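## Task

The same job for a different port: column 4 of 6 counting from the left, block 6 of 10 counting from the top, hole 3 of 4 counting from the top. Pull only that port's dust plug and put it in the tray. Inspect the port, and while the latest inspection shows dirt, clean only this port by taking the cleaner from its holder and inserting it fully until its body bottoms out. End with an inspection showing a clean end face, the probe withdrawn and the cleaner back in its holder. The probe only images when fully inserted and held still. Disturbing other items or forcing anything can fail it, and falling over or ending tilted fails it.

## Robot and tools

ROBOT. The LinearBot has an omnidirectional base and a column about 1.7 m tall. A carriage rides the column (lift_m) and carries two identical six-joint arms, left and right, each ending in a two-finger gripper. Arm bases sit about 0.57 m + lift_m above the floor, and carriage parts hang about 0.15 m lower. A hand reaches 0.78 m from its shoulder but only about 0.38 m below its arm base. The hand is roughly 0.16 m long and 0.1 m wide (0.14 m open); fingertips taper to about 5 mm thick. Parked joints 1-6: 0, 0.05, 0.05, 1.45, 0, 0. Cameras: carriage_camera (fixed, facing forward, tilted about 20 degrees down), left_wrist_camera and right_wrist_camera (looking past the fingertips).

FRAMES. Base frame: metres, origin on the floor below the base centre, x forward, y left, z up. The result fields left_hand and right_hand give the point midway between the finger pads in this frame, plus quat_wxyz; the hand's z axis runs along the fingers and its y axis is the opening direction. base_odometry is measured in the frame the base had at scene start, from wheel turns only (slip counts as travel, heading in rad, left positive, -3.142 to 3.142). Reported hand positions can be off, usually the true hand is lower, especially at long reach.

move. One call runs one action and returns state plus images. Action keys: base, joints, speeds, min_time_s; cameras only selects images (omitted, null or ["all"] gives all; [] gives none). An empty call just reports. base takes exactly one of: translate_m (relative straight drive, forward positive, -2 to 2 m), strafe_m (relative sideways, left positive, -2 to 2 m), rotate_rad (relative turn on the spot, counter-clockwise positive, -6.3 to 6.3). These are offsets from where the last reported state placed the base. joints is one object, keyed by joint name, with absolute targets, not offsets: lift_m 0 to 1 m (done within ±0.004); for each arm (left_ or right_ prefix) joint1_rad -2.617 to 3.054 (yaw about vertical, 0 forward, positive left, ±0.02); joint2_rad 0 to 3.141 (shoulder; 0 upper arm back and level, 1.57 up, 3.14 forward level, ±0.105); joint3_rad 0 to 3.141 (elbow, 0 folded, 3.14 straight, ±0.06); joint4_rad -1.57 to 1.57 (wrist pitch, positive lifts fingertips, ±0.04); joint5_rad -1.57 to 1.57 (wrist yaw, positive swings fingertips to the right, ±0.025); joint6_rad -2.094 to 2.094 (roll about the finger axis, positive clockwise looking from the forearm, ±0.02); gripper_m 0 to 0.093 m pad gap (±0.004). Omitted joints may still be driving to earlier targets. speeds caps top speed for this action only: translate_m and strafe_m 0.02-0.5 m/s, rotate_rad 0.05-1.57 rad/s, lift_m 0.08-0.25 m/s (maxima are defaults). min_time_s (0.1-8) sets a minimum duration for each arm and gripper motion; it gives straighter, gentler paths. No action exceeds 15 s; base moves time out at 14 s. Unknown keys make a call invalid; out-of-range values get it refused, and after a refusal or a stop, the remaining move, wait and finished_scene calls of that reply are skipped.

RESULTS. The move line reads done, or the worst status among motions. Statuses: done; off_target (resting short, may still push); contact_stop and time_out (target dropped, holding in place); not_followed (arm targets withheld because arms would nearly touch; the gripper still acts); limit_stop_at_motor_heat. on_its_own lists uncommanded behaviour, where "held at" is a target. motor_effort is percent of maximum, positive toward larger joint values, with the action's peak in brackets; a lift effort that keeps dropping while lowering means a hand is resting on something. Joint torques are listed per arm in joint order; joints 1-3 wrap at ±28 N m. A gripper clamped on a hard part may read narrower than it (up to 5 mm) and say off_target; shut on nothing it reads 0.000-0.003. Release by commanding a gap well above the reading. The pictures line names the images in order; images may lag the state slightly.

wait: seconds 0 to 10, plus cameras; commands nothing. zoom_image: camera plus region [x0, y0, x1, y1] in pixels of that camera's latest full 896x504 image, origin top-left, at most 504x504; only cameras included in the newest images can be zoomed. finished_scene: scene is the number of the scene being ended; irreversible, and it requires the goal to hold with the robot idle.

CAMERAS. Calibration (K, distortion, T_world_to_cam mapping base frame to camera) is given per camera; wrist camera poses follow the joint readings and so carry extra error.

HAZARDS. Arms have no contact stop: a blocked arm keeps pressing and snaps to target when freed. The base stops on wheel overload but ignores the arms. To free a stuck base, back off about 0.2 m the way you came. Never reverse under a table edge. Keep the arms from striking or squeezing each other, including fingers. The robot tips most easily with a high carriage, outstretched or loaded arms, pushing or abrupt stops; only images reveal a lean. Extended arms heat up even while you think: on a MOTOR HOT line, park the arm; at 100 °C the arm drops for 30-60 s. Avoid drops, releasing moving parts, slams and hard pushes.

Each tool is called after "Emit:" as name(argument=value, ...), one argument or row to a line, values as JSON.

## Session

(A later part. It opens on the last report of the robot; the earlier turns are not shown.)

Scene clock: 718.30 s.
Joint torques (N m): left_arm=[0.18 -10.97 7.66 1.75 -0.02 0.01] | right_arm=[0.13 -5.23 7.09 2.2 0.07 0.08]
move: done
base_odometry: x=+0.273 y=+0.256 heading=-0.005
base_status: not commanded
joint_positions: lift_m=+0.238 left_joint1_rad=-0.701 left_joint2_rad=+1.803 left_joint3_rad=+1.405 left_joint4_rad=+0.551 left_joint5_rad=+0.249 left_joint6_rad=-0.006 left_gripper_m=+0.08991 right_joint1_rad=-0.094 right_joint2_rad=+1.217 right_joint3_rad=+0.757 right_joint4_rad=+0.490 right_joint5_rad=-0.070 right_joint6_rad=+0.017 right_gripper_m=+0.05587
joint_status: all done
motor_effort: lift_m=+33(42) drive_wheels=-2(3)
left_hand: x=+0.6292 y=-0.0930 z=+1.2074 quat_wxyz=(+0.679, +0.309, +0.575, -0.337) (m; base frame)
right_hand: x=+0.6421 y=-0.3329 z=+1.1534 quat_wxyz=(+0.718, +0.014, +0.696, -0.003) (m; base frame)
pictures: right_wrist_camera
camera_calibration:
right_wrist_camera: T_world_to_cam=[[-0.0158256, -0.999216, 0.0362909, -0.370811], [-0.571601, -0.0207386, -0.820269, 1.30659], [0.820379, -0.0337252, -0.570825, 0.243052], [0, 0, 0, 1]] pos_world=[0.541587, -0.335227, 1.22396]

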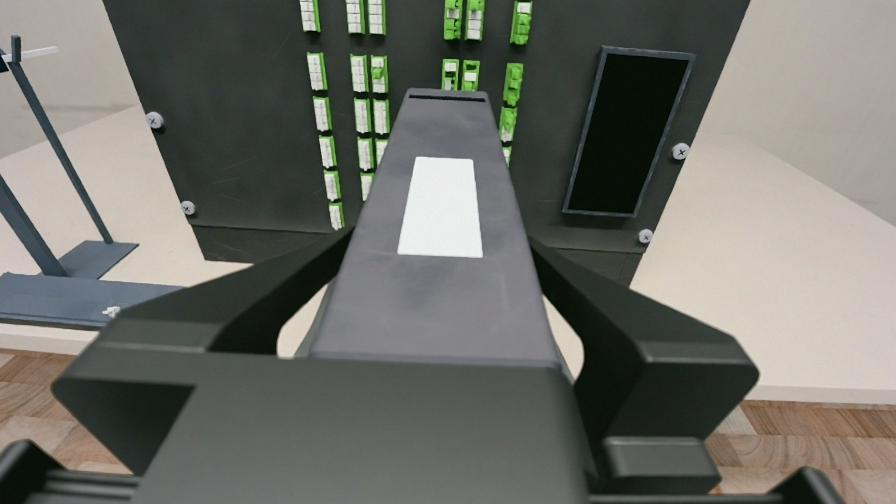

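Emit:
move(
  joints={"right_joint5_rad":-0.052,"lift_m":0.2405},
  speeds={"lift_m":0.08},
  cameras=[],
)

Emit:
move(
  joints={"right_gripper_m":0.051},
  min_time_s=2,
  cameras=["right_wrist_camera"],
)

Emit:
zoom_image(
  camera="right_wrist_camera",
  region=[280, 90, 600, 390],
)

Scene clock: 726.17 s.
Joint torques (N m): left_arm=[0.35 -10.7 7.42 1.75 -0.02 0.02] | right_arm=[0.13 -5.16 7.08 2.28 0.08 0.08]
move: done
base_odometry: x=+0.273 y=+0.256 heading=-0.005
base_status: not commanded
joint_positions: lift_m=+0.240 left_joint1_rad=-0.701 left_joint2_rad=+1.803 left_joint3_rad=+1.405 left_joint4_rad=+0.551 left_joint5_rad=+0.249 left_joint6_rad=-0.006 left_gripper_m=+0.08991 right_joint1_rad=-0.094 right_joint2_rad=+1.217 right_joint3_rad=+0.757 right_joint4_rad=+0.485 right_joint5_rad=-0.062 right_joint6_rad=+0.017 right_gripper_m=+0.05587
joint_status: all done
motor_effort: lift_m=+34(37) drive_wheels=-2(2)
left_hand: x=+0.6292 y=-0.0930 z=+1.2098 quat_wxyz=(+0.679, +0.309, +0.575, -0.337) (m; base frame)
right_hand: x=+0.6420 y=-0.3344 z=+1.1547 quat_wxyz=(+0.716, +0.017, +0.698, -0.006) (m; base frame)
pictures: none
No camera images: "cameras" was empty.

Scene clock: 728.47 s.
Joint torques (N m): left_arm=[0.28 -10.71 7.49 1.75 -0.03 0.03] | right_arm=[0.1 -5.2 7.08 2.26 0.08 0.07]
move: done
base_odometry: x=+0.273 y=+0.256 heading=-0.005
base_status: not commanded
joint_positions: lift_m=+0.240 left_joint1_rad=-0.701 left_joint2_rad=+1.803 left_joint3_rad=+1.405 left_joint4_rad=+0.551 left_joint5_rad=+0.249 left_joint6_rad=-0.006 left_gripper_m=+0.08991 right_joint1_rad=-0.094 right_joint2_rad=+1.217 right_joint3_rad=+0.757 right_joint4_rad=+0.485 right_joint5_rad=-0.060 right_joint6_rad=+0.017 right_gripper_m=+0.05113
joint_status: all done
motor_effort: lift_m=+34(34) drive_wheels=-2(2)
left_hand: x=+0.6292 y=-0.0930 z=+1.2098 quat_wxyz=(+0.679, +0.309, +0.575, -0.337) (m; base frame)
right_hand: x=+0.6420 y=-0.3346 z=+1.1547 quat_wxyz=(+0.716, +0.017, +0.698, -0.006) (m; base frame)
pictures: right_wrist_camera
camera_calibration:
right_wrist_camera: T_world_to_cam=[[-0.0255656, -0.999036, 0.0356798, -0.365576], [-0.575868, -0.0144567, -0.817415, 1.30907], [0.817143, -0.0414446, -0.574943, 0.248134], [0, 0, 0, 1]] pos_world=[0.541742, -0.336015, 1.22576]

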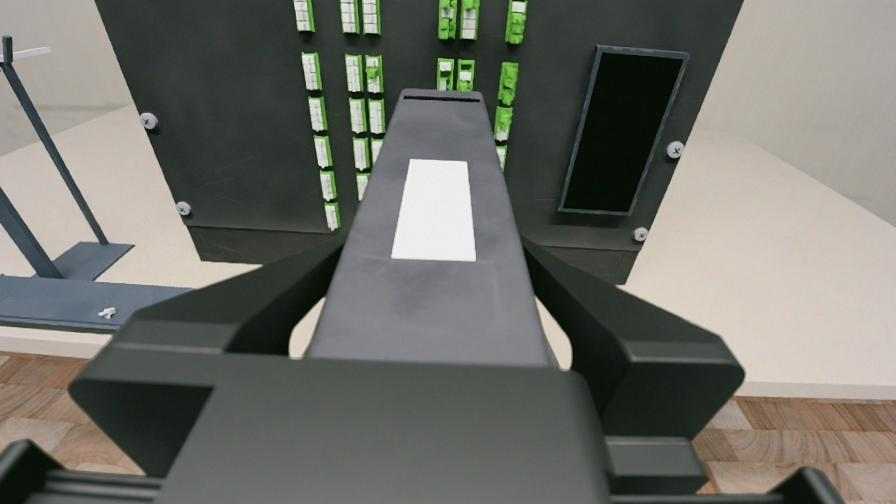

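Scaled by 1.575 from the camera's 896x504 image, which has a finer 1280x720 frame.

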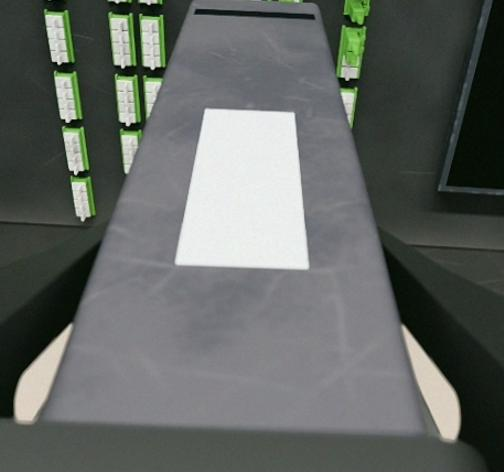

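Emit:
move(
  joints={"right_joint5_rad":-0.078,"lift_m":0.2423},
  speeds={"lift_m":0.08},
  cameras=[],
)

Emit:
move(
  joints={"right_gripper_m":0.040},
  min_time_s=6,
  cameras=["right_wrist_camera","left_wrist_camera"],
)

Emit:
zoom_image(
  camera="left_wrist_camera",
  region=[385, 125, 465, 175],
)

Emit:
zoom_image(
  camera="right_wrist_camera",
  region=[425, 50, 465, 110],
)

Scene clock: 734.67 s.
Joint torques (N m): left_arm=[0.31 -10.78 7.46 1.74 -0.08 0.06] | right_arm=[0.06 -5.22 7.1 2.31 -0.11 0.08]
move: done
base_odometry: x=+0.273 y=+0.256 heading=-0.005
base_status: not commanded
joint_positions: lift_m=+0.242 left_joint1_rad=-0.701 left_joint2_rad=+1.803 left_joint3_rad=+1.405 left_joint4_rad=+0.551 left_joint5_rad=+0.249 left_joint6_rad=-0.006 left_gripper_m=+0.08991 right_joint1_rad=-0.094 right_joint2_rad=+1.217 right_joint3_rad=+0.757 right_joint4_rad=+0.482 right_joint5_rad=-0.068 right_joint6_rad=+0.017 right_gripper_m=+0.05113
joint_status: all done
motor_effort: lift_m=+34(37) drive_wheels=-2(2)
left_hand: x=+0.6292 y=-0.0930 z=+1.2115 quat_wxyz=(+0.679, +0.309, +0.575, -0.337) (m; base frame)
right_hand: x=+0.6421 y=-0.3334 z=+1.1557 quat_wxyz=(+0.715, +0.015, +0.699, -0.004) (m; base frame)
pictures: none
No camera images: "cameras" was empty.

Scene clock: 740.97 s.
Joint torques (N m): left_arm=[0.21 -10.89 7.56 1.77 -0.01 0.03] | right_arm=[0.13 -5.2 7.09 2.29 -0.1 0.08]
move: off_target
base_odometry: x=+0.273 y=+0.256 heading=-0.005
base_status: not commanded
joint_positions: lift_m=+0.242 left_joint1_rad=-0.701 left_joint2_rad=+1.803 left_joint3_rad=+1.405 left_joint4_rad=+0.551 left_joint5_rad=+0.249 left_joint6_rad=-0.006 left_gripper_m=+0.08991 right_joint1_rad=-0.094 right_joint2_rad=+1.217 right_joint3_rad=+0.757 right_joint4_rad=+0.482 right_joint5_rad=-0.070 right_joint6_rad=+0.017 right_gripper_m=+0.04720
joint_status: right_gripper_m off_target (ended at +0.04722, target +0.04000)
motor_effort: lift_m=+34(34) drive_wheels=-2(2)
left_hand: x=+0.6292 y=-0.0930 z=+1.2115 quat_wxyz=(+0.679, +0.309, +0.575, -0.337) (m; base frame)
right_hand: x=+0.6421 y=-0.3331 z=+1.1557 quat_wxyz=(+0.715, +0.014, +0.699, -0.003) (m; base frame)
pictures: left_wrist_camera, right_wrist_camera
camera_calibration:
left_wrist_camera: T_world_to_cam=[[-0.818427, -0.574322, -0.018213, 0.487662], [-0.237054, 0.366343, -0.899777, 1.28179], [0.523433, -0.732084, -0.43597, 0.255243], [0, 0, 0, 1]] pos_world=[0.569366, -0.00264101, 1.27349]
right_wrist_camera: T_world_to_cam=[[-0.0163339, -0.999231, 0.0356348, -0.369938], [-0.578169, -0.0196379, -0.815681, 1.30771], [0.815754, -0.0339262, -0.577403, 0.254943], [0, 0, 0, 1]] pos_world=[0.542064, -0.335324, 1.22706]

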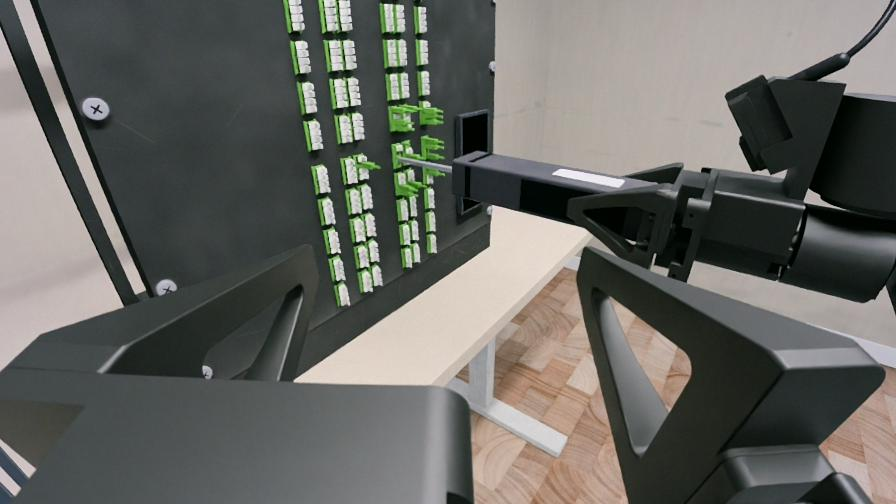

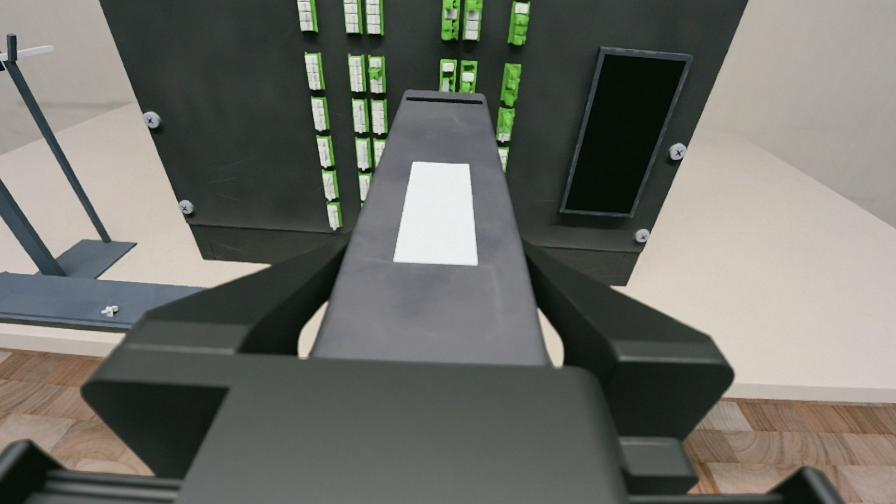

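Scaled by 6.300 from the camera's 896x504 image, which has a finer 1280x720 frame.

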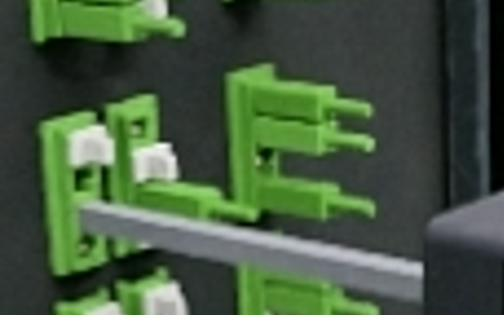

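Scaled by 8.400 from the camera's 896x504 image, which has a finer 1280x720 frame.

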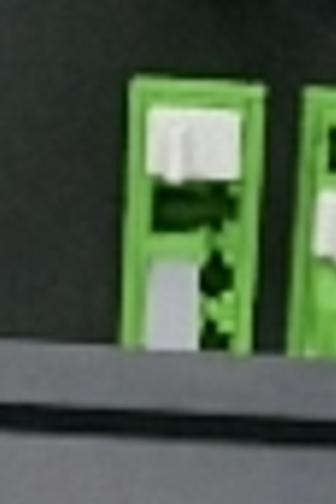

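Emit:
move(
  joints={"right_joint4_rad":0.545},
  cameras=[],
)

Emit:
move(
  base={"translate_m":0.005},
  speeds={"translate_m":0.02},
  cameras=[],
)

Emit:
move(
  base={"translate_m":0.004},
  speeds={"translate_m":0.02},
  cameras=["right_wrist_camera"],
)

Emit:
zoom_image(
  camera="right_wrist_camera",
  region=[425, 50, 465, 110],
)

Scene clock: 746.00 s.
Joint torques (N m): left_arm=[0.23 -10.71 7.6 1.75 -0.03 -0.03] | right_arm=[0.12 -5.2 7.06 2.85 -0.1 0.08]
move: off_target
base_odometry: x=+0.273 y=+0.256 heading=-0.005
base_status: not commanded
joint_positions: lift_m=+0.242 left_joint1_rad=-0.701 left_joint2_rad=+1.803 left_joint3_rad=+1.405 left_joint4_rad=+0.551 left_joint5_rad=+0.249 left_joint6_rad=-0.006 left_gripper_m=+0.08991 right_joint1_rad=-0.094 right_joint2_rad=+1.217 right_joint3_rad=+0.757 right_joint4_rad=+0.485 right_joint5_rad=-0.070 right_joint6_rad=+0.017 right_gripper_m=+0.04720
joint_status: right_joint4_rad off_target (ended at +0.485, target +0.545)
motor_effort: lift_m=+34(34) drive_wheels=-2(2)
left_hand: x=+0.6292 y=-0.0930 z=+1.2115 quat_wxyz=(+0.679, +0.309, +0.575, -0.337) (m; base frame)
right_hand: x=+0.6421 y=-0.3330 z=+1.1564 quat_wxyz=(+0.716, +0.014, +0.698, -0.003) (m; base frame)
pictures: none
No camera images: "cameras" was empty.

Scene clock: 746.63 s.
Joint torques (N m): left_arm=[0.14 -10.8 7.54 1.76 -0.01 0.07] | right_arm=[0.13 -3.48 7.83 2.96 -0.08 0.07]
move: done
base_odometry: x=+0.277 y=+0.256 heading=-0.006
base_status: done
joint_positions: lift_m=+0.242 left_joint1_rad=-0.700 left_joint2_rad=+1.803 left_joint3_rad=+1.405 left_joint4_rad=+0.550 left_joint5_rad=+0.249 left_joint6_rad=-0.006 left_gripper_m=+0.08991 right_joint1_rad=-0.094 right_joint2_rad=+1.198 right_joint3_rad=+0.748 right_joint4_rad=+0.475 right_joint5_rad=-0.072 right_joint6_rad=+0.017 right_gripper_m=+0.04720
joint_status: not commanded
motor_effort: lift_m=+34(34) drive_wheels=+4(11)
left_hand: x=+0.6295 y=-0.0927 z=+1.2113 quat_wxyz=(+0.678, +0.309, +0.576, -0.336) (m; base frame)
right_hand: x=+0.6380 y=-0.3323 z=+1.1569 quat_wxyz=(+0.716, +0.013, +0.698, -0.002) (m; base frame)
pictures: none
No camera images: "cameras" was empty.

Scene clock: 747.23 s.
Joint torques (N m): left_arm=[0.12 -10.77 7.49 1.76 -0.05 0.01] | right_arm=[0.13 -2.15 8.24 3.08 -0.06 0.08]
move: done
base_odometry: x=+0.281 y=+0.255 heading=-0.006
base_status: done
joint_positions: lift_m=+0.242 left_joint1_rad=-0.700 left_joint2_rad=+1.803 left_joint3_rad=+1.405 left_joint4_rad=+0.550 left_joint5_rad=+0.249 left_joint6_rad=-0.006 left_gripper_m=+0.08991 right_joint1_rad=-0.094 right_joint2_rad=+1.184 right_joint3_rad=+0.742 right_joint4_rad=+0.464 right_joint5_rad=-0.074 right_joint6_rad=+0.017 right_gripper_m=+0.04720
joint_status: not commanded
motor_effort: lift_m=+34(34) drive_wheels=+5(11)
left_hand: x=+0.6295 y=-0.0927 z=+1.2113 quat_wxyz=(+0.678, +0.309, +0.576, -0.336) (m; base frame)
right_hand: x=+0.6349 y=-0.3317 z=+1.1570 quat_wxyz=(+0.715, +0.013, +0.699, -0.002) (m; base frame)
pictures: right_wrist_camera
camera_calibration:
right_wrist_camera: T_world_to_cam=[[-0.0120727, -0.999287, 0.0357743, -0.371576], [-0.577814, -0.0222271, -0.815866, 1.30381], [0.816079, -0.0305206, -0.577133, 0.262221], [0, 0, 0, 1]] pos_world=[0.534878, -0.334328, 1.22836]

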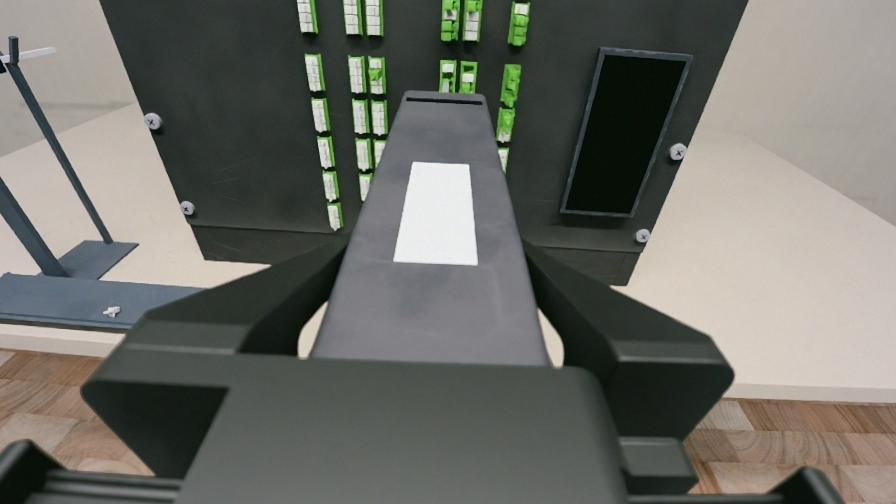

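Scaled by 8.400 from the camera's 896x504 image, which has a finer 1280x720 frame.

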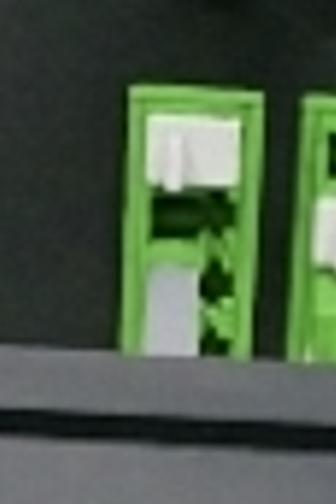

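Emit:
move(
  base={"translate_m":0.004},
  speeds={"translate_m":0.02},
  cameras=[],
)

Emit:
move(
  base={"translate_m":0.004},
  speeds={"translate_m":0.02},
  cameras=["right_wrist_camera"],
)

Emit:
zoom_image(
  camera="right_wrist_camera",
  region=[425, 50, 465, 110],
)

Scene clock: 755.07 s.
Joint torques (N m): left_arm=[0.06 -10.78 7.54 1.75 0.02 0.03] | right_arm=[0.13 -0.85 8.69 3.22 -0.06 0.08]
move: done
base_odometry: x=+0.285 y=+0.255 heading=-0.007
base_status: done
joint_positions: lift_m=+0.242 left_joint1_rad=-0.700 left_joint2_rad=+1.803 left_joint3_rad=+1.405 left_joint4_rad=+0.550 left_joint5_rad=+0.249 left_joint6_rad=-0.006 left_gripper_m=+0.08991 right_joint1_rad=-0.094 right_joint2_rad=+1.170 right_joint3_rad=+0.737 right_joint4_rad=+0.452 right_joint5_rad=-0.075 right_joint6_rad=+0.017 right_gripper_m=+0.04720
joint_status: not commanded
motor_effort: lift_m=+34(34) drive_wheels=+6(11)
left_hand: x=+0.6297 y=-0.0926 z=+1.2113 quat_wxyz=(+0.679, +0.309, +0.576, -0.336) (m; base frame)
right_hand: x=+0.6320 y=-0.3311 z=+1.1571 quat_wxyz=(+0.714, +0.012, +0.700, -0.001) (m; base frame)
pictures: none
No camera images: "cameras" was empty.

Scene clock: 755.67 s.
Joint torques (N m): left_arm=[-0.02 -10.69 7.61 1.76 0 0.05] | right_arm=[0.14 0.06 9.01 3.36 -0.03 0.07]
move: done
base_odometry: x=+0.289 y=+0.255 heading=-0.007
base_status: done
joint_positions: lift_m=+0.242 left_joint1_rad=-0.700 left_joint2_rad=+1.803 left_joint3_rad=+1.405 left_joint4_rad=+0.550 left_joint5_rad=+0.249 left_joint6_rad=-0.006 left_gripper_m=+0.08991 right_joint1_rad=-0.094 right_joint2_rad=+1.159 right_joint3_rad=+0.733 right_joint4_rad=+0.439 right_joint5_rad=-0.076 right_joint6_rad=+0.017 right_gripper_m=+0.04720
joint_status: not commanded
motor_effort: lift_m=+34(34) drive_wheels=+7(14)
left_hand: x=+0.6298 y=-0.0924 z=+1.2112 quat_wxyz=(+0.678, +0.308, +0.576, -0.336) (m; base frame)
right_hand: x=+0.6298 y=-0.3309 z=+1.1558 quat_wxyz=(+0.711, +0.012, +0.703, +0.000) (m; base frame)
pictures: right_wrist_camera
camera_calibration:
right_wrist_camera: T_world_to_cam=[[-0.00955259, -0.999343, 0.0349495, -0.371461], [-0.586061, -0.0227238, -0.809948, 1.29797], [0.81021, -0.0282196, -0.585459, 0.27978], [0, 0, 0, 1]] pos_world=[0.530458, -0.333828, 1.22807]

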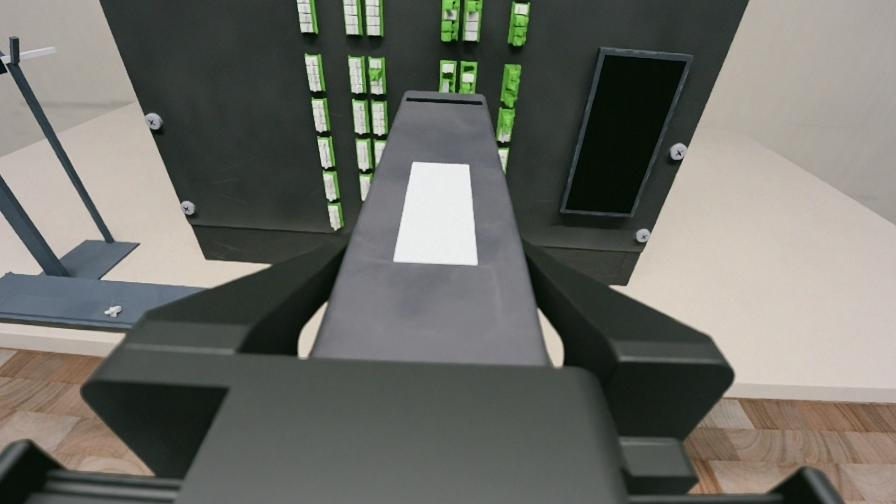

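Scaled by 8.400 from the camera's 896x504 image, which has a finer 1280x720 frame.

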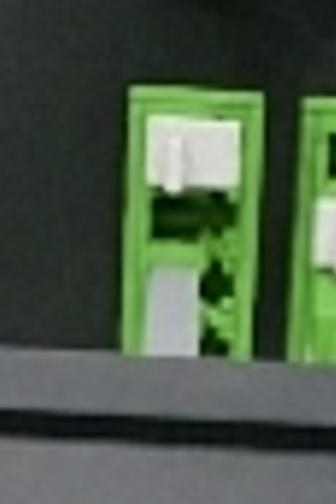

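Emit:
move(
  base={"translate_m":-0.016},
  speeds={"translate_m":0.02},
  cameras=[],
)

Emit:
move(
  base={"translate_m":-0.010},
  speeds={"translate_m":0.02},
  cameras=[],
)

Emit:
move(
  base={"translate_m":-0.008},
  speeds={"translate_m":0.02},
  cameras=["right_wrist_camera"],
)

Emit:
zoom_image(
  camera="right_wrist_camera",
  region=[425, 50, 465, 110],
)

Scene clock: 764.87 s.
Joint torques (N m): left_arm=[0.21 -10.7 7.72 1.77 0 0.05] | right_arm=[0.14 -5.65 7.97 2.58 -0.08 0.08]
move: done
base_odometry: x=+0.273 y=+0.255 heading=-0.007
base_status: done
joint_positions: lift_m=+0.242 left_joint1_rad=-0.700 left_joint2_rad=+1.803 left_joint3_rad=+1.405 left_joint4_rad=+0.550 left_joint5_rad=+0.249 left_joint6_rad=-0.006 left_gripper_m=+0.08991 right_joint1_rad=-0.094 right_joint2_rad=+1.222 right_joint3_rad=+0.745 right_joint4_rad=+0.510 right_joint5_rad=-0.071 right_joint6_rad=+0.017 right_gripper_m=+0.04718
joint_status: not commanded
on_its_own: right_joint4_rad moved +0.072 to your old target +0.545
motor_effort: lift_m=+34(34) drive_wheels=+3(8)
left_hand: x=+0.6298 y=-0.0924 z=+1.2112 quat_wxyz=(+0.678, +0.308, +0.576, -0.336) (m; base frame)
right_hand: x=+0.6423 y=-0.3329 z=+1.1549 quat_wxyz=(+0.719, +0.013, +0.695, -0.003) (m; base frame)
pictures: none
No camera images: "cameras" was empty.

Scene clock: 765.80 s.
Joint torques (N m): left_arm=[0.12 -10.78 7.51 1.77 -0.02 0] | right_arm=[0.14 -8.61 6.27 2.44 -0.14 0.08]
move: done
base_odometry: x=+0.263 y=+0.256 heading=-0.006
base_status: done
joint_positions: lift_m=+0.242 left_joint1_rad=-0.699 left_joint2_rad=+1.803 left_joint3_rad=+1.405 left_joint4_rad=+0.550 left_joint5_rad=+0.249 left_joint6_rad=-0.006 left_gripper_m=+0.08991 right_joint1_rad=-0.094 right_joint2_rad=+1.254 right_joint3_rad=+0.767 right_joint4_rad=+0.522 right_joint5_rad=-0.067 right_joint6_rad=+0.017 right_gripper_m=+0.04716
joint_status: not commanded
motor_effort: lift_m=+34(34) drive_wheels=+3(9)
left_hand: x=+0.6300 y=-0.0923 z=+1.2112 quat_wxyz=(+0.679, +0.308, +0.576, -0.336) (m; base frame)
right_hand: x=+0.6496 y=-0.3344 z=+1.1555 quat_wxyz=(+0.719, +0.015, +0.694, -0.004) (m; base frame)
pictures: none
No camera images: "cameras" was empty.

Scene clock: 766.63 s.
Joint torques (N m): left_arm=[0.05 -10.8 7.39 1.79 -0.03 0.08] | right_arm=[0.14 -10.52 5.15 2.35 -0.18 0.07]
move: done
base_odometry: x=+0.255 y=+0.256 heading=-0.006
base_status: done
joint_positions: lift_m=+0.242 left_joint1_rad=-0.699 left_joint2_rad=+1.803 left_joint3_rad=+1.405 left_joint4_rad=+0.550 left_joint5_rad=+0.249 left_joint6_rad=-0.006 left_gripper_m=+0.08991 right_joint1_rad=-0.094 right_joint2_rad=+1.275 right_joint3_rad=+0.781 right_joint4_rad=+0.530 right_joint5_rad=-0.060 right_joint6_rad=+0.017 right_gripper_m=+0.04715
joint_status: not commanded
motor_effort: lift_m=+34(34) drive_wheels=+3(10)
left_hand: x=+0.6300 y=-0.0923 z=+1.2112 quat_wxyz=(+0.679, +0.308, +0.576, -0.336) (m; base frame)
right_hand: x=+0.6543 y=-0.3360 z=+1.1560 quat_wxyz=(+0.720, +0.017, +0.694, -0.007) (m; base frame)
pictures: right_wrist_camera
camera_calibration:
right_wrist_camera: T_world_to_cam=[[-0.026745, -0.99898, 0.0363876, -0.366682], [-0.566207, -0.01486, -0.824129, 1.31851], [0.823829, -0.0426442, -0.565232, 0.222709], [0, 0, 0, 1]] pos_world=[0.553271, -0.337217, 1.22585]

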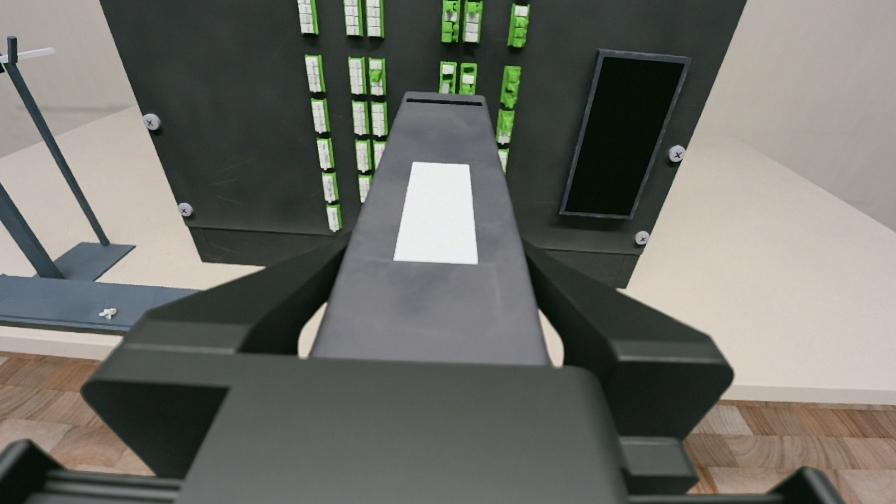

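Scaled by 8.400 from the camera's 896x504 image, which has a finer 1280x720 frame.

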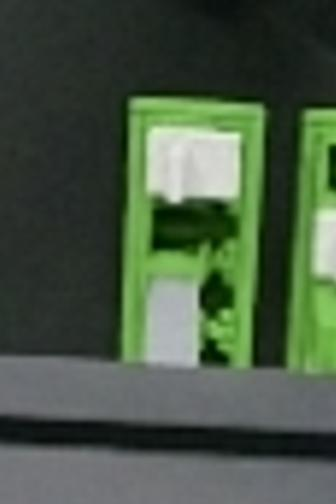

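Emit:
move(
  joints={"right_joint6_rad":0.12},
  cameras=["right_wrist_camera"],
)

Emit:
zoom_image(
  camera="right_wrist_camera",
  region=[425, 50, 465, 110],
)

Emit:
move(
  joints={"right_joint6_rad":-0.10},
  cameras=["right_wrist_camera"],
)

Emit:
zoom_image(
  camera="right_wrist_camera",
  region=[425, 50, 465, 110],
)

Emit:
move(
  joints={"right_joint6_rad":0.02},
  cameras=[],
)

Scene clock: 774.40 s.
Joint torques (N m): left_arm=[-0.13 -10.8 7.72 1.76 -0.02 0.04] | right_arm=[0.13 -10.48 5.15 2.36 -0.2 0.93]
move: off_target
base_odometry: x=+0.255 y=+0.256 heading=-0.006
base_status: not commanded
joint_positions: lift_m=+0.242 left_joint1_rad=-0.699 left_joint2_rad=+1.803 left_joint3_rad=+1.405 left_joint4_rad=+0.550 left_joint5_rad=+0.249 left_joint6_rad=-0.006 left_gripper_m=+0.08991 right_joint1_rad=-0.094 right_joint2_rad=+1.275 right_joint3_rad=+0.781 right_joint4_rad=+0.530 right_joint5_rad=-0.060 right_joint6_rad=+0.046 right_gripper_m=+0.04715
joint_status: right_joint6_rad off_target (ended at +0.046, target +0.120)
motor_effort: lift_m=+34(34) drive_wheels=+3(3)
left_hand: x=+0.6300 y=-0.0923 z=+1.2112 quat_wxyz=(+0.679, +0.308, +0.576, -0.336) (m; base frame)
right_hand: x=+0.6543 y=-0.3360 z=+1.1561 quat_wxyz=(+0.720, +0.027, +0.693, +0.003) (m; base frame)
pictures: right_wrist_camera
camera_calibration:
right_wrist_camera: T_world_to_cam=[[-0.025713, -0.999635, 0.0082986, -0.33507], [-0.56501, 0.00768418, -0.825048, 1.32641], [0.824683, -0.0259033, -0.565001, 0.227654], [0, 0, 0, 1]] pos_world=[0.553078, -0.339243, 1.22576]

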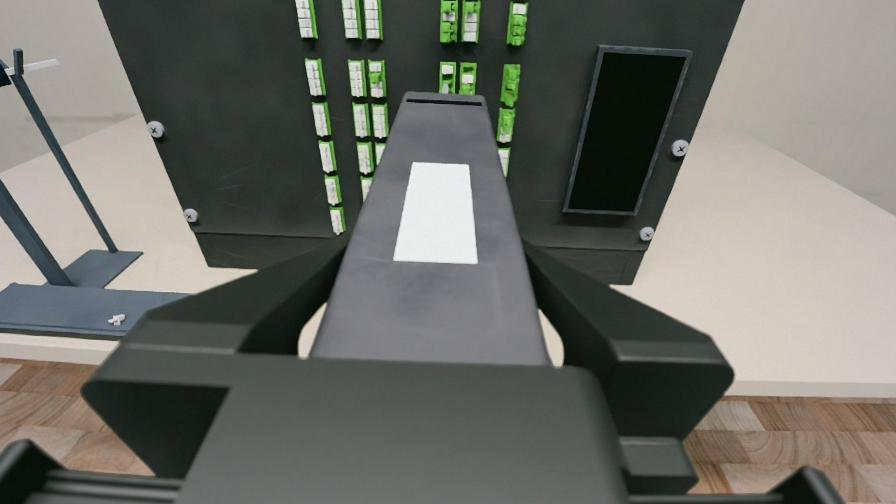

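Scaled by 8.400 from the camera's 896x504 image, which has a finer 1280x720 frame.

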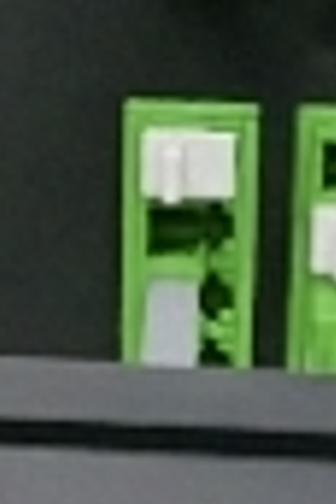

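Scene clock: 775.00 s.
Joint torques (N m): left_arm=[0.01 -10.78 7.61 1.75 -0.04 -0.02] | right_arm=[0.08 -10.48 5.16 2.35 -0.2 -0.96]
move: off_target
base_odometry: x=+0.255 y=+0.256 heading=-0.006
base_status: not commanded
joint_positions: lift_m=+0.242 left_joint1_rad=-0.699 left_joint2_rad=+1.803 left_joint3_rad=+1.405 left_joint4_rad=+0.550 left_joint5_rad=+0.249 left_joint6_rad=-0.006 left_gripper_m=+0.08991 right_joint1_rad=-0.094 right_joint2_rad=+1.275 right_joint3_rad=+0.781 right_joint4_rad=+0.530 right_joint5_rad=-0.060 right_joint6_rad=-0.015 right_gripper_m=+0.04714
joint_status: right_joint6_rad off_target (ended at -0.015, target -0.100)
motor_effort: lift_m=+34(34) drive_wheels=+3(3)
left_hand: x=+0.6300 y=-0.0923 z=+1.2112 quat_wxyz=(+0.679, +0.308, +0.576, -0.336) (m; base frame)
right_hand: x=+0.6543 y=-0.3358 z=+1.1561 quat_wxyz=(+0.720, +0.006, +0.694, -0.019) (m; base frame)
pictures: right_wrist_camera
camera_calibration:
right_wrist_camera: T_world_to_cam=[[-0.0275422, -0.997224, 0.0691749, -0.40324], [-0.566829, -0.04142, -0.822794, 1.30846], [0.823375, -0.0618718, -0.564114, 0.215333], [0, 0, 0, 1]] pos_world=[0.553266, -0.334602, 1.22596]

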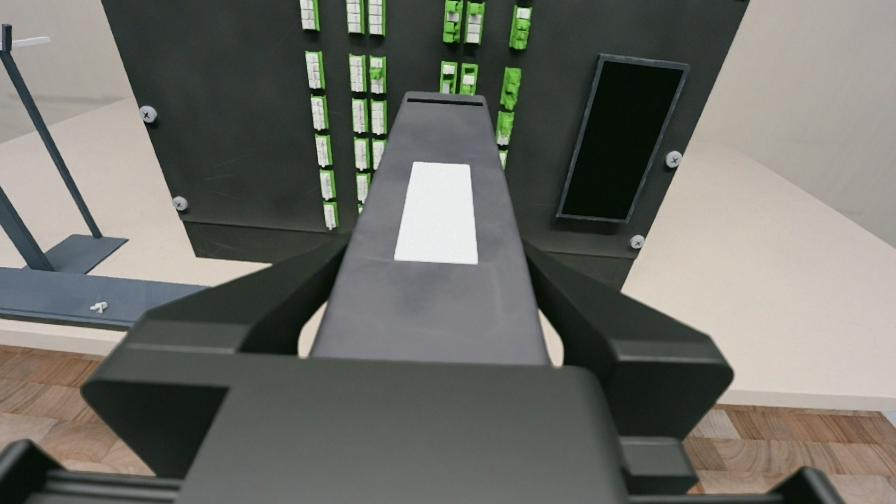

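Scaled by 8.400 from the camera's 896x504 image, which has a finer 1280x720 frame.

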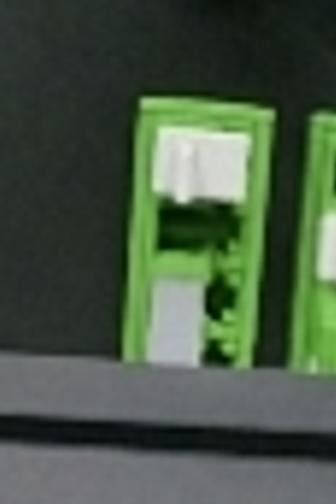

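Scene clock: 775.50 s.
Joint torques (N m): left_arm=[0.02 -10.78 7.6 1.76 -0.04 0.04] | right_arm=[0.09 -10.48 5.16 2.35 -0.2 0.16]
move: done
base_odometry: x=+0.255 y=+0.256 heading=-0.006
base_status: not commanded
joint_positions: lift_m=+0.242 left_joint1_rad=-0.699 left_joint2_rad=+1.803 left_joint3_rad=+1.405 left_joint4_rad=+0.550 left_joint5_rad=+0.249 left_joint6_rad=-0.006 left_gripper_m=+0.08991 right_joint1_rad=-0.094 right_joint2_rad=+1.275 right_joint3_rad=+0.781 right_joint4_rad=+0.530 right_joint5_rad=-0.060 right_joint6_rad=+0.010 right_gripper_m=+0.04714
joint_status: all done
motor_effort: lift_m=+34(34) drive_wheels=+3(3)
left_hand: x=+0.6300 y=-0.0923 z=+1.2112 quat_wxyz=(+0.679, +0.308, +0.576, -0.336) (m; base frame)
right_hand: x=+0.6543 y=-0.3358 z=+1.1561 quat_wxyz=(+0.720, +0.014, +0.694, -0.009) (m; base frame)
pictures: none
No camera images: "cameras" was empty.

Emit:
move(
  base={"translate_m":0.013},
  speeds={"translate_m":0.02},
  cameras=[],
)

Emit:
move(
  base={"strafe_m":0.008},
  speeds={"strafe_m":0.02},
  cameras=["right_wrist_camera"],
)

Emit:
zoom_image(
  camera="right_wrist_camera",
  region=[425, 50, 465, 110],
)

Emit:
move(
  base={"translate_m":-0.010},
  speeds={"translate_m":0.02},
  cameras=[],
)

Emit:
move(
  base={"strafe_m":-0.016},
  speeds={"strafe_m":0.02},
  cameras=["right_wrist_camera"],
)

Emit:
zoom_image(
  camera="right_wrist_camera",
  region=[425, 50, 465, 110],
)

Scene clock: 784.23 s.
Joint torques (N m): left_arm=[0.05 -10.86 7.58 1.73 -0.04 0.05] | right_arm=[0.1 -5.9 7.01 2.71 -0.13 0.15]
move: done
base_odometry: x=+0.268 y=+0.255 heading=-0.006
base_status: done
joint_positions: lift_m=+0.242 left_joint1_rad=-0.699 left_joint2_rad=+1.803 left_joint3_rad=+1.405 left_joint4_rad=+0.550 left_joint5_rad=+0.249 left_joint6_rad=-0.006 left_gripper_m=+0.08991 right_joint1_rad=-0.094 right_joint2_rad=+1.225 right_joint3_rad=+0.758 right_joint4_rad=+0.498 right_joint5_rad=-0.065 right_joint6_rad=+0.011 right_gripper_m=+0.04714
joint_status: not commanded
motor_effort: lift_m=+34(34) drive_wheels=-2(7)
left_hand: x=+0.6300 y=-0.0923 z=+1.2112 quat_wxyz=(+0.679, +0.308, +0.576, -0.336) (m; base frame)
right_hand: x=+0.6435 y=-0.3338 z=+1.1568 quat_wxyz=(+0.718, +0.013, +0.696, -0.007) (m; base frame)
pictures: none
No camera images: "cameras" was empty.

Scene clock: 785.03 s.
Joint torques (N m): left_arm=[0.06 -10.66 7.61 1.79 0 0.04] | right_arm=[0.23 -5.9 6.98 2.71 -0.28 0.15]
move: done
base_odometry: x=+0.268 y=+0.263 heading=-0.006
base_status: done
joint_positions: lift_m=+0.242 left_joint1_rad=-0.699 left_joint2_rad=+1.803 left_joint3_rad=+1.405 left_joint4_rad=+0.550 left_joint5_rad=+0.249 left_joint6_rad=-0.006 left_gripper_m=+0.08991 right_joint1_rad=-0.095 right_joint2_rad=+1.225 right_joint3_rad=+0.758 right_joint4_rad=+0.498 right_joint5_rad=-0.052 right_joint6_rad=+0.011 right_gripper_m=+0.04714
joint_status: not commanded
motor_effort: lift_m=+34(34) drive_wheels=-3(7)
left_hand: x=+0.6300 y=-0.0923 z=+1.2112 quat_wxyz=(+0.679, +0.308, +0.576, -0.336) (m; base frame)
right_hand: x=+0.6434 y=-0.3366 z=+1.1568 quat_wxyz=(+0.718, +0.018, +0.696, -0.012) (m; base frame)
pictures: right_wrist_camera
camera_calibration:
right_wrist_camera: T_world_to_cam=[[-0.0351298, -0.998506, 0.0418601, -0.368428], [-0.571501, -0.0142899, -0.820477, 1.31231], [0.819849, -0.0527462, -0.570145, 0.237015], [0, 0, 0, 1]] pos_world=[0.542727, -0.336623, 1.22727]

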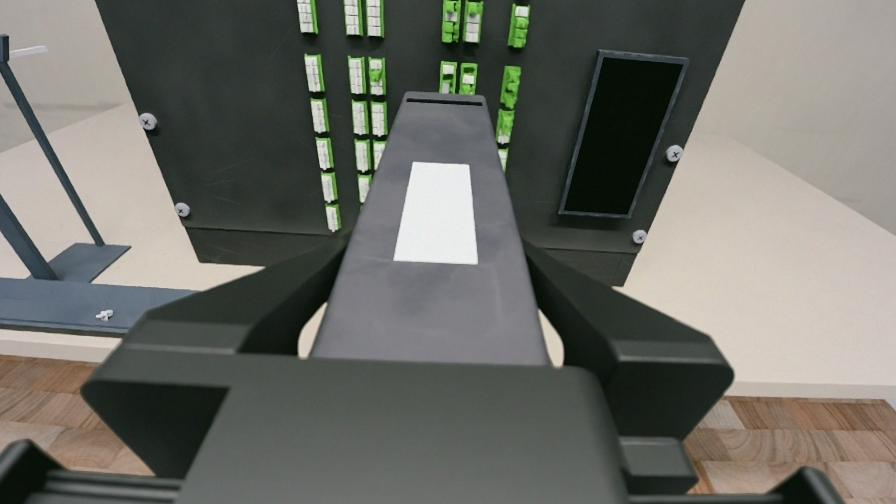

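Scaled by 8.400 from the camera's 896x504 image, which has a finer 1280x720 frame.

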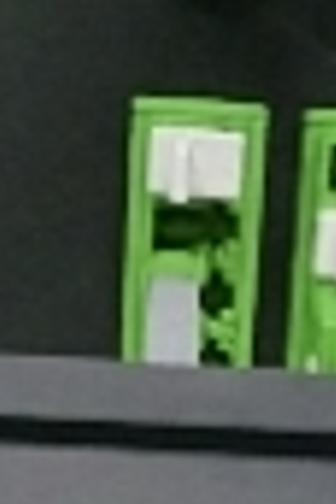

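Scene clock: 785.97 s.
Joint torques (N m): left_arm=[0.08 -10.66 7.58 1.78 -0.02 0.06] | right_arm=[0.23 -9.17 5.93 2.39 -0.32 0.15]
move: done
base_odometry: x=+0.259 y=+0.263 heading=-0.006
base_status: done
joint_positions: lift_m=+0.242 left_joint1_rad=-0.699 left_joint2_rad=+1.803 left_joint3_rad=+1.405 left_joint4_rad=+0.549 left_joint5_rad=+0.249 left_joint6_rad=-0.006 left_gripper_m=+0.08991 right_joint1_rad=-0.095 right_joint2_rad=+1.261 right_joint3_rad=+0.771 right_joint4_rad=+0.527 right_joint5_rad=-0.048 right_joint6_rad=+0.011 right_gripper_m=+0.04714
joint_status: not commanded
motor_effort: lift_m=+34(34) drive_wheels=-3(12)
left_hand: x=+0.6301 y=-0.0922 z=+1.2110 quat_wxyz=(+0.678, +0.308, +0.576, -0.336) (m; base frame)
right_hand: x=+0.6509 y=-0.3381 z=+1.1556 quat_wxyz=(+0.720, +0.020, +0.694, -0.013) (m; base frame)
pictures: none
No camera images: "cameras" was empty.

Scene clock: 787.23 s.
Joint torques (N m): left_arm=[-0.1 -10.74 7.53 1.79 -0.04 0.02] | right_arm=[-0.2 -9.01 5.97 2.43 -0.11 0.07]
move: done
base_odometry: x=+0.259 y=+0.248 heading=-0.005
base_status: done
joint_positions: lift_m=+0.242 left_joint1_rad=-0.699 left_joint2_rad=+1.803 left_joint3_rad=+1.405 left_joint4_rad=+0.549 left_joint5_rad=+0.249 left_joint6_rad=-0.006 left_gripper_m=+0.08991 right_joint1_rad=-0.090 right_joint2_rad=+1.258 right_joint3_rad=+0.771 right_joint4_rad=+0.523 right_joint5_rad=-0.068 right_joint6_rad=+0.019 right_gripper_m=+0.04714
joint_status: not commanded
motor_effort: lift_m=+34(34) drive_wheels=+4(10)
left_hand: x=+0.6300 y=-0.0923 z=+1.2110 quat_wxyz=(+0.678, +0.308, +0.576, -0.336) (m; base frame)
right_hand: x=+0.6508 y=-0.3326 z=+1.1556 quat_wxyz=(+0.719, +0.013, +0.694, -0.002) (m; base frame)
pictures: right_wrist_camera
camera_calibration:
right_wrist_camera: T_world_to_cam=[[-0.0148108, -0.99926, 0.0354883, -0.370131], [-0.567221, -0.020832, -0.823302, 1.31396], [0.823433, -0.0323234, -0.566493, 0.230764], [0, 0, 0, 1]] pos_world=[0.549805, -0.335026, 1.22565]

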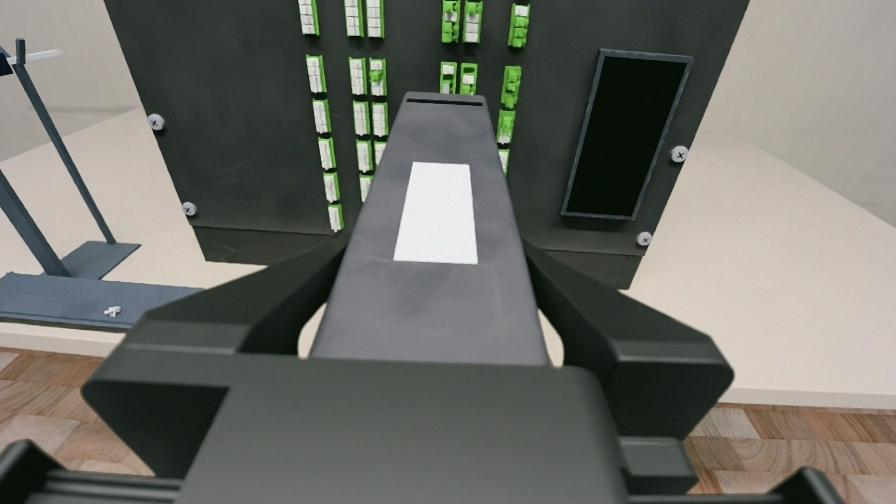

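Scaled by 8.400 from the camera's 896x504 image, which has a finer 1280x720 frame.

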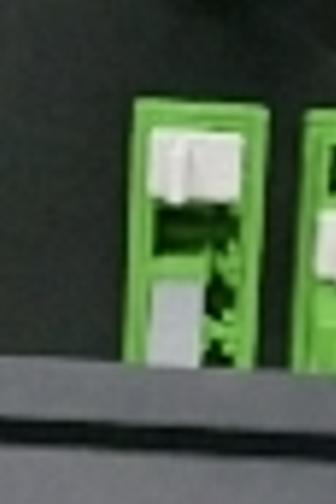

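Emit:
move(
  base={"strafe_m":-0.008},
  speeds={"strafe_m":0.02},
  cameras=[],
)

Emit:
move(
  joints={"lift_m":0.236},
  speeds={"lift_m":0.08},
  cameras=[],
)

Emit:
move(
  joints={"lift_m":0.248},
  speeds={"lift_m":0.08},
  cameras=["right_wrist_camera"],
)

Emit:
zoom_image(
  camera="right_wrist_camera",
  region=[425, 50, 465, 110],
)

Scene clock: 794.27 s.
Joint torques (N m): left_arm=[0.2 -10.66 7.56 1.79 -0.02 0.03] | right_arm=[-0.66 -8.77 6.01 2.46 -0.05 0.05]
move: done
base_odometry: x=+0.259 y=+0.240 heading=-0.005
base_status: done
joint_positions: lift_m=+0.242 left_joint1_rad=-0.700 left_joint2_rad=+1.803 left_joint3_rad=+1.405 left_joint4_rad=+0.549 left_joint5_rad=+0.249 left_joint6_rad=-0.006 left_gripper_m=+0.08991 right_joint1_rad=-0.085 right_joint2_rad=+1.256 right_joint3_rad=+0.771 right_joint4_rad=+0.520 right_joint5_rad=-0.075 right_joint6_rad=+0.019 right_gripper_m=+0.04714
joint_status: not commanded
motor_effort: lift_m=+34(34) drive_wheels=+4(11)
left_hand: x=+0.6296 y=-0.0927 z=+1.2110 quat_wxyz=(+0.678, +0.309, +0.576, -0.336) (m; base frame)
right_hand: x=+0.6505 y=-0.3289 z=+1.1557 quat_wxyz=(+0.719, +0.009, +0.695, +0.002) (m; base frame)
pictures: none
No camera images: "cameras" was empty.

Scene clock: 794.77 s.
Joint torques (N m): left_arm=[0.09 -10.78 7.68 1.81 -0.02 -0.01] | right_arm=[-0.69 -8.7 5.93 2.27 -0.05 0.06]
move: done
base_odometry: x=+0.259 y=+0.240 heading=-0.005
base_status: not commanded
joint_positions: lift_m=+0.236 left_joint1_rad=-0.700 left_joint2_rad=+1.804 left_joint3_rad=+1.405 left_joint4_rad=+0.546 left_joint5_rad=+0.249 left_joint6_rad=-0.006 left_gripper_m=+0.08991 right_joint1_rad=-0.084 right_joint2_rad=+1.255 right_joint3_rad=+0.771 right_joint4_rad=+0.537 right_joint5_rad=-0.075 right_joint6_rad=+0.019 right_gripper_m=+0.04714
joint_status: all done
motor_effort: lift_m=+34(35) drive_wheels=+4(4)
left_hand: x=+0.6299 y=-0.0929 z=+1.2035 quat_wxyz=(+0.677, +0.309, +0.577, -0.336) (m; base frame)
right_hand: x=+0.6501 y=-0.3288 z=+1.1540 quat_wxyz=(+0.725, +0.008, +0.688, +0.002) (m; base frame)
pictures: none
No camera images: "cameras" was empty.

Scene clock: 795.30 s.
Joint torques (N m): left_arm=[-0.01 -10.82 7.36 1.8 -0.02 0.04] | right_arm=[-0.68 -8.7 6.06 2.59 -0.05 0.05]
move: done
base_odometry: x=+0.259 y=+0.240 heading=-0.005
base_status: not commanded
joint_positions: lift_m=+0.248 left_joint1_rad=-0.700 left_joint2_rad=+1.804 left_joint3_rad=+1.405 left_joint4_rad=+0.548 left_joint5_rad=+0.249 left_joint6_rad=-0.006 left_gripper_m=+0.08991 right_joint1_rad=-0.084 right_joint2_rad=+1.255 right_joint3_rad=+0.769 right_joint4_rad=+0.509 right_joint5_rad=-0.075 right_joint6_rad=+0.020 right_gripper_m=+0.04714
joint_status: all done
motor_effort: lift_m=+33(41) drive_wheels=+4(4)
left_hand: x=+0.6299 y=-0.0929 z=+1.2161 quat_wxyz=(+0.678, +0.309, +0.577, -0.336) (m; base frame)
right_hand: x=+0.6503 y=-0.3288 z=+1.1588 quat_wxyz=(+0.715, +0.009, +0.699, +0.003) (m; base frame)
pictures: right_wrist_camera
camera_calibration:
right_wrist_camera: T_world_to_cam=[[-0.00105843, -0.999437, 0.0335476, -0.373228], [-0.576579, -0.0267999, -0.816601, 1.31279], [0.81704, -0.0202072, -0.576226, 0.252516], [0, 0, 0, 1]] pos_world=[0.550217, -0.332732, 1.23005]

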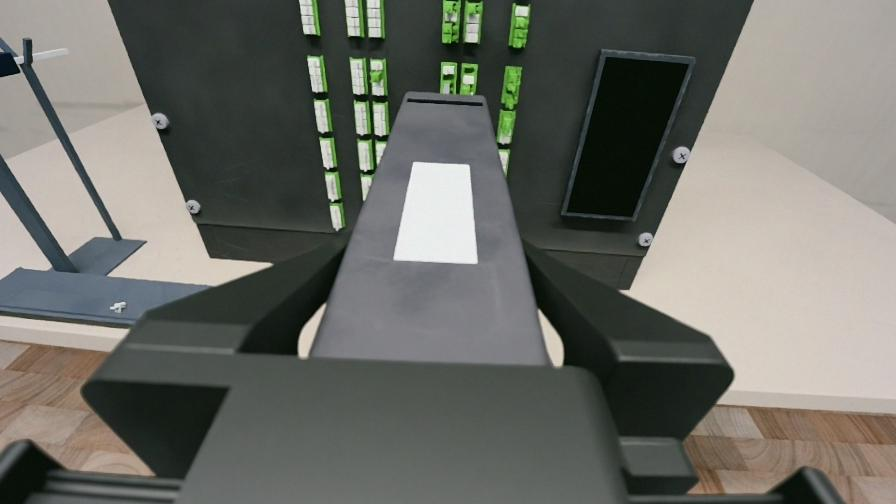

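Scaled by 8.400 from the camera's 896x504 image, which has a finer 1280x720 frame.

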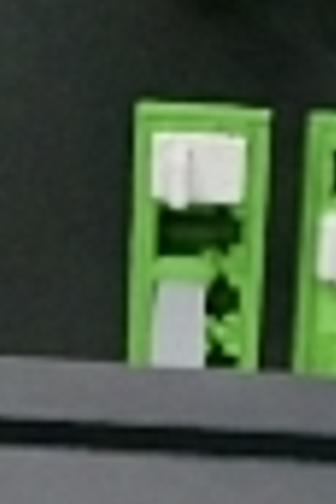

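Emit:
move(
  base={"translate_m":0.014},
  joints={"lift_m":0.243},
  speeds={"translate_m":0.02,"lift_m":0.08},
  cameras=[],
)

Emit:
move(
  base={"translate_m":0.006},
  speeds={"translate_m":0.02},
  cameras=[],
)

Emit:
move(
  base={"translate_m":0.006},
  speeds={"translate_m":0.02},
  cameras=["right_wrist_camera"],
)

Emit:
zoom_image(
  camera="right_wrist_camera",
  region=[425, 50, 465, 110],
)

Scene clock: 802.57 s.
Joint torques (N m): left_arm=[0.06 -10.96 7.5 1.82 -0.03 -0.02] | right_arm=[-0.69 -3.49 7.91 2.89 -0.02 0.05]
move: done
base_odometry: x=+0.273 y=+0.239 heading=-0.005
base_status: done
joint_positions: lift_m=+0.243 left_joint1_rad=-0.700 left_joint2_rad=+1.805 left_joint3_rad=+1.405 left_joint4_rad=+0.546 left_joint5_rad=+0.249 left_joint6_rad=-0.006 left_gripper_m=+0.08991 right_joint1_rad=-0.084 right_joint2_rad=+1.199 right_joint3_rad=+0.746 right_joint4_rad=+0.481 right_joint5_rad=-0.076 right_joint6_rad=+0.020 right_gripper_m=+0.04714
joint_status: all done
motor_effort: lift_m=+34(34) drive_wheels=+4(8)
left_hand: x=+0.6300 y=-0.0930 z=+1.2103 quat_wxyz=(+0.677, +0.309, +0.577, -0.336) (m; base frame)
right_hand: x=+0.6383 y=-0.3276 z=+1.1580 quat_wxyz=(+0.717, +0.009, +0.697, +0.003) (m; base frame)
pictures: none
No camera images: "cameras" was empty.

Scene clock: 803.27 s.
Joint torques (N m): left_arm=[0.18 -10.93 7.58 1.81 -0.04 0.01] | right_arm=[-0.64 -1.48 8.59 3.08 0 0.04]
move: done
base_odometry: x=+0.278 y=+0.239 heading=-0.006
base_status: done
joint_positions: lift_m=+0.243 left_joint1_rad=-0.700 left_joint2_rad=+1.805 left_joint3_rad=+1.405 left_joint4_rad=+0.546 left_joint5_rad=+0.249 left_joint6_rad=-0.006 left_gripper_m=+0.08991 right_joint1_rad=-0.085 right_joint2_rad=+1.177 right_joint3_rad=+0.738 right_joint4_rad=+0.463 right_joint5_rad=-0.079 right_joint6_rad=+0.021 right_gripper_m=+0.04714
joint_status: not commanded
motor_effort: lift_m=+34(34) drive_wheels=+5(12)
left_hand: x=+0.6300 y=-0.0930 z=+1.2103 quat_wxyz=(+0.677, +0.309, +0.577, -0.336) (m; base frame)
right_hand: x=+0.6336 y=-0.3270 z=+1.1584 quat_wxyz=(+0.716, +0.009, +0.698, +0.004) (m; base frame)
pictures: none
No camera images: "cameras" was empty.

Scene clock: 803.97 s.
Joint torques (N m): left_arm=[-0.16 -10.77 7.5 1.81 -0.05 0] | right_arm=[-0.49 0.01 9.13 3.3 0.04 0.03]
move: done
base_odometry: x=+0.284 y=+0.239 heading=-0.006
base_status: done
joint_positions: lift_m=+0.243 left_joint1_rad=-0.699 left_joint2_rad=+1.805 left_joint3_rad=+1.405 left_joint4_rad=+0.546 left_joint5_rad=+0.249 left_joint6_rad=-0.006 left_gripper_m=+0.08991 right_joint1_rad=-0.087 right_joint2_rad=+1.160 right_joint3_rad=+0.731 right_joint4_rad=+0.443 right_joint5_rad=-0.083 right_joint6_rad=+0.022 right_gripper_m=+0.04714
joint_status: not commanded
motor_effort: lift_m=+34(34) drive_wheels=+7(13)
left_hand: x=+0.6303 y=-0.0926 z=+1.2103 quat_wxyz=(+0.677, +0.309, +0.578, -0.335) (m; base frame)
right_hand: x=+0.6300 y=-0.3268 z=+1.1565 quat_wxyz=(+0.712, +0.009, +0.702, +0.006) (m; base frame)
pictures: right_wrist_camera
camera_calibration:
right_wrist_camera: T_world_to_cam=[[0.00458606, -0.999507, 0.031047, -0.371846], [-0.583815, -0.0278829, -0.811407, 1.29748], [0.811873, -0.0144045, -0.583656, 0.281548], [0, 0, 0, 1]] pos_world=[0.530611, -0.33143, 1.22865]

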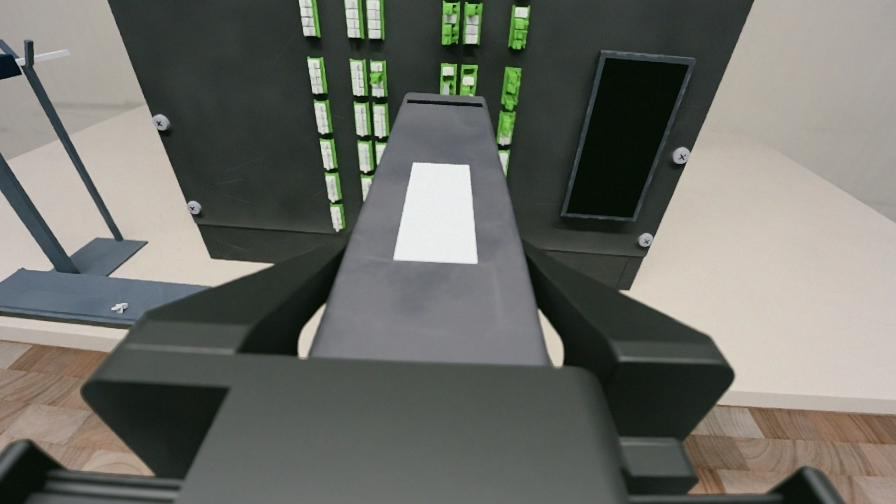

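Scaled by 8.400 from the camera's 896x504 image, which has a finer 1280x720 frame.

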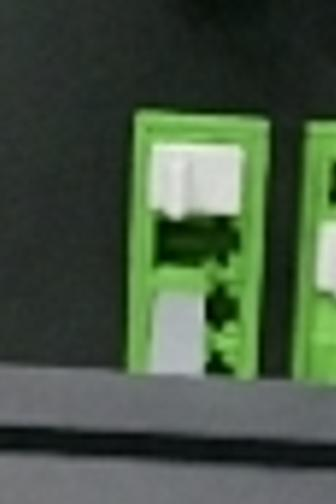

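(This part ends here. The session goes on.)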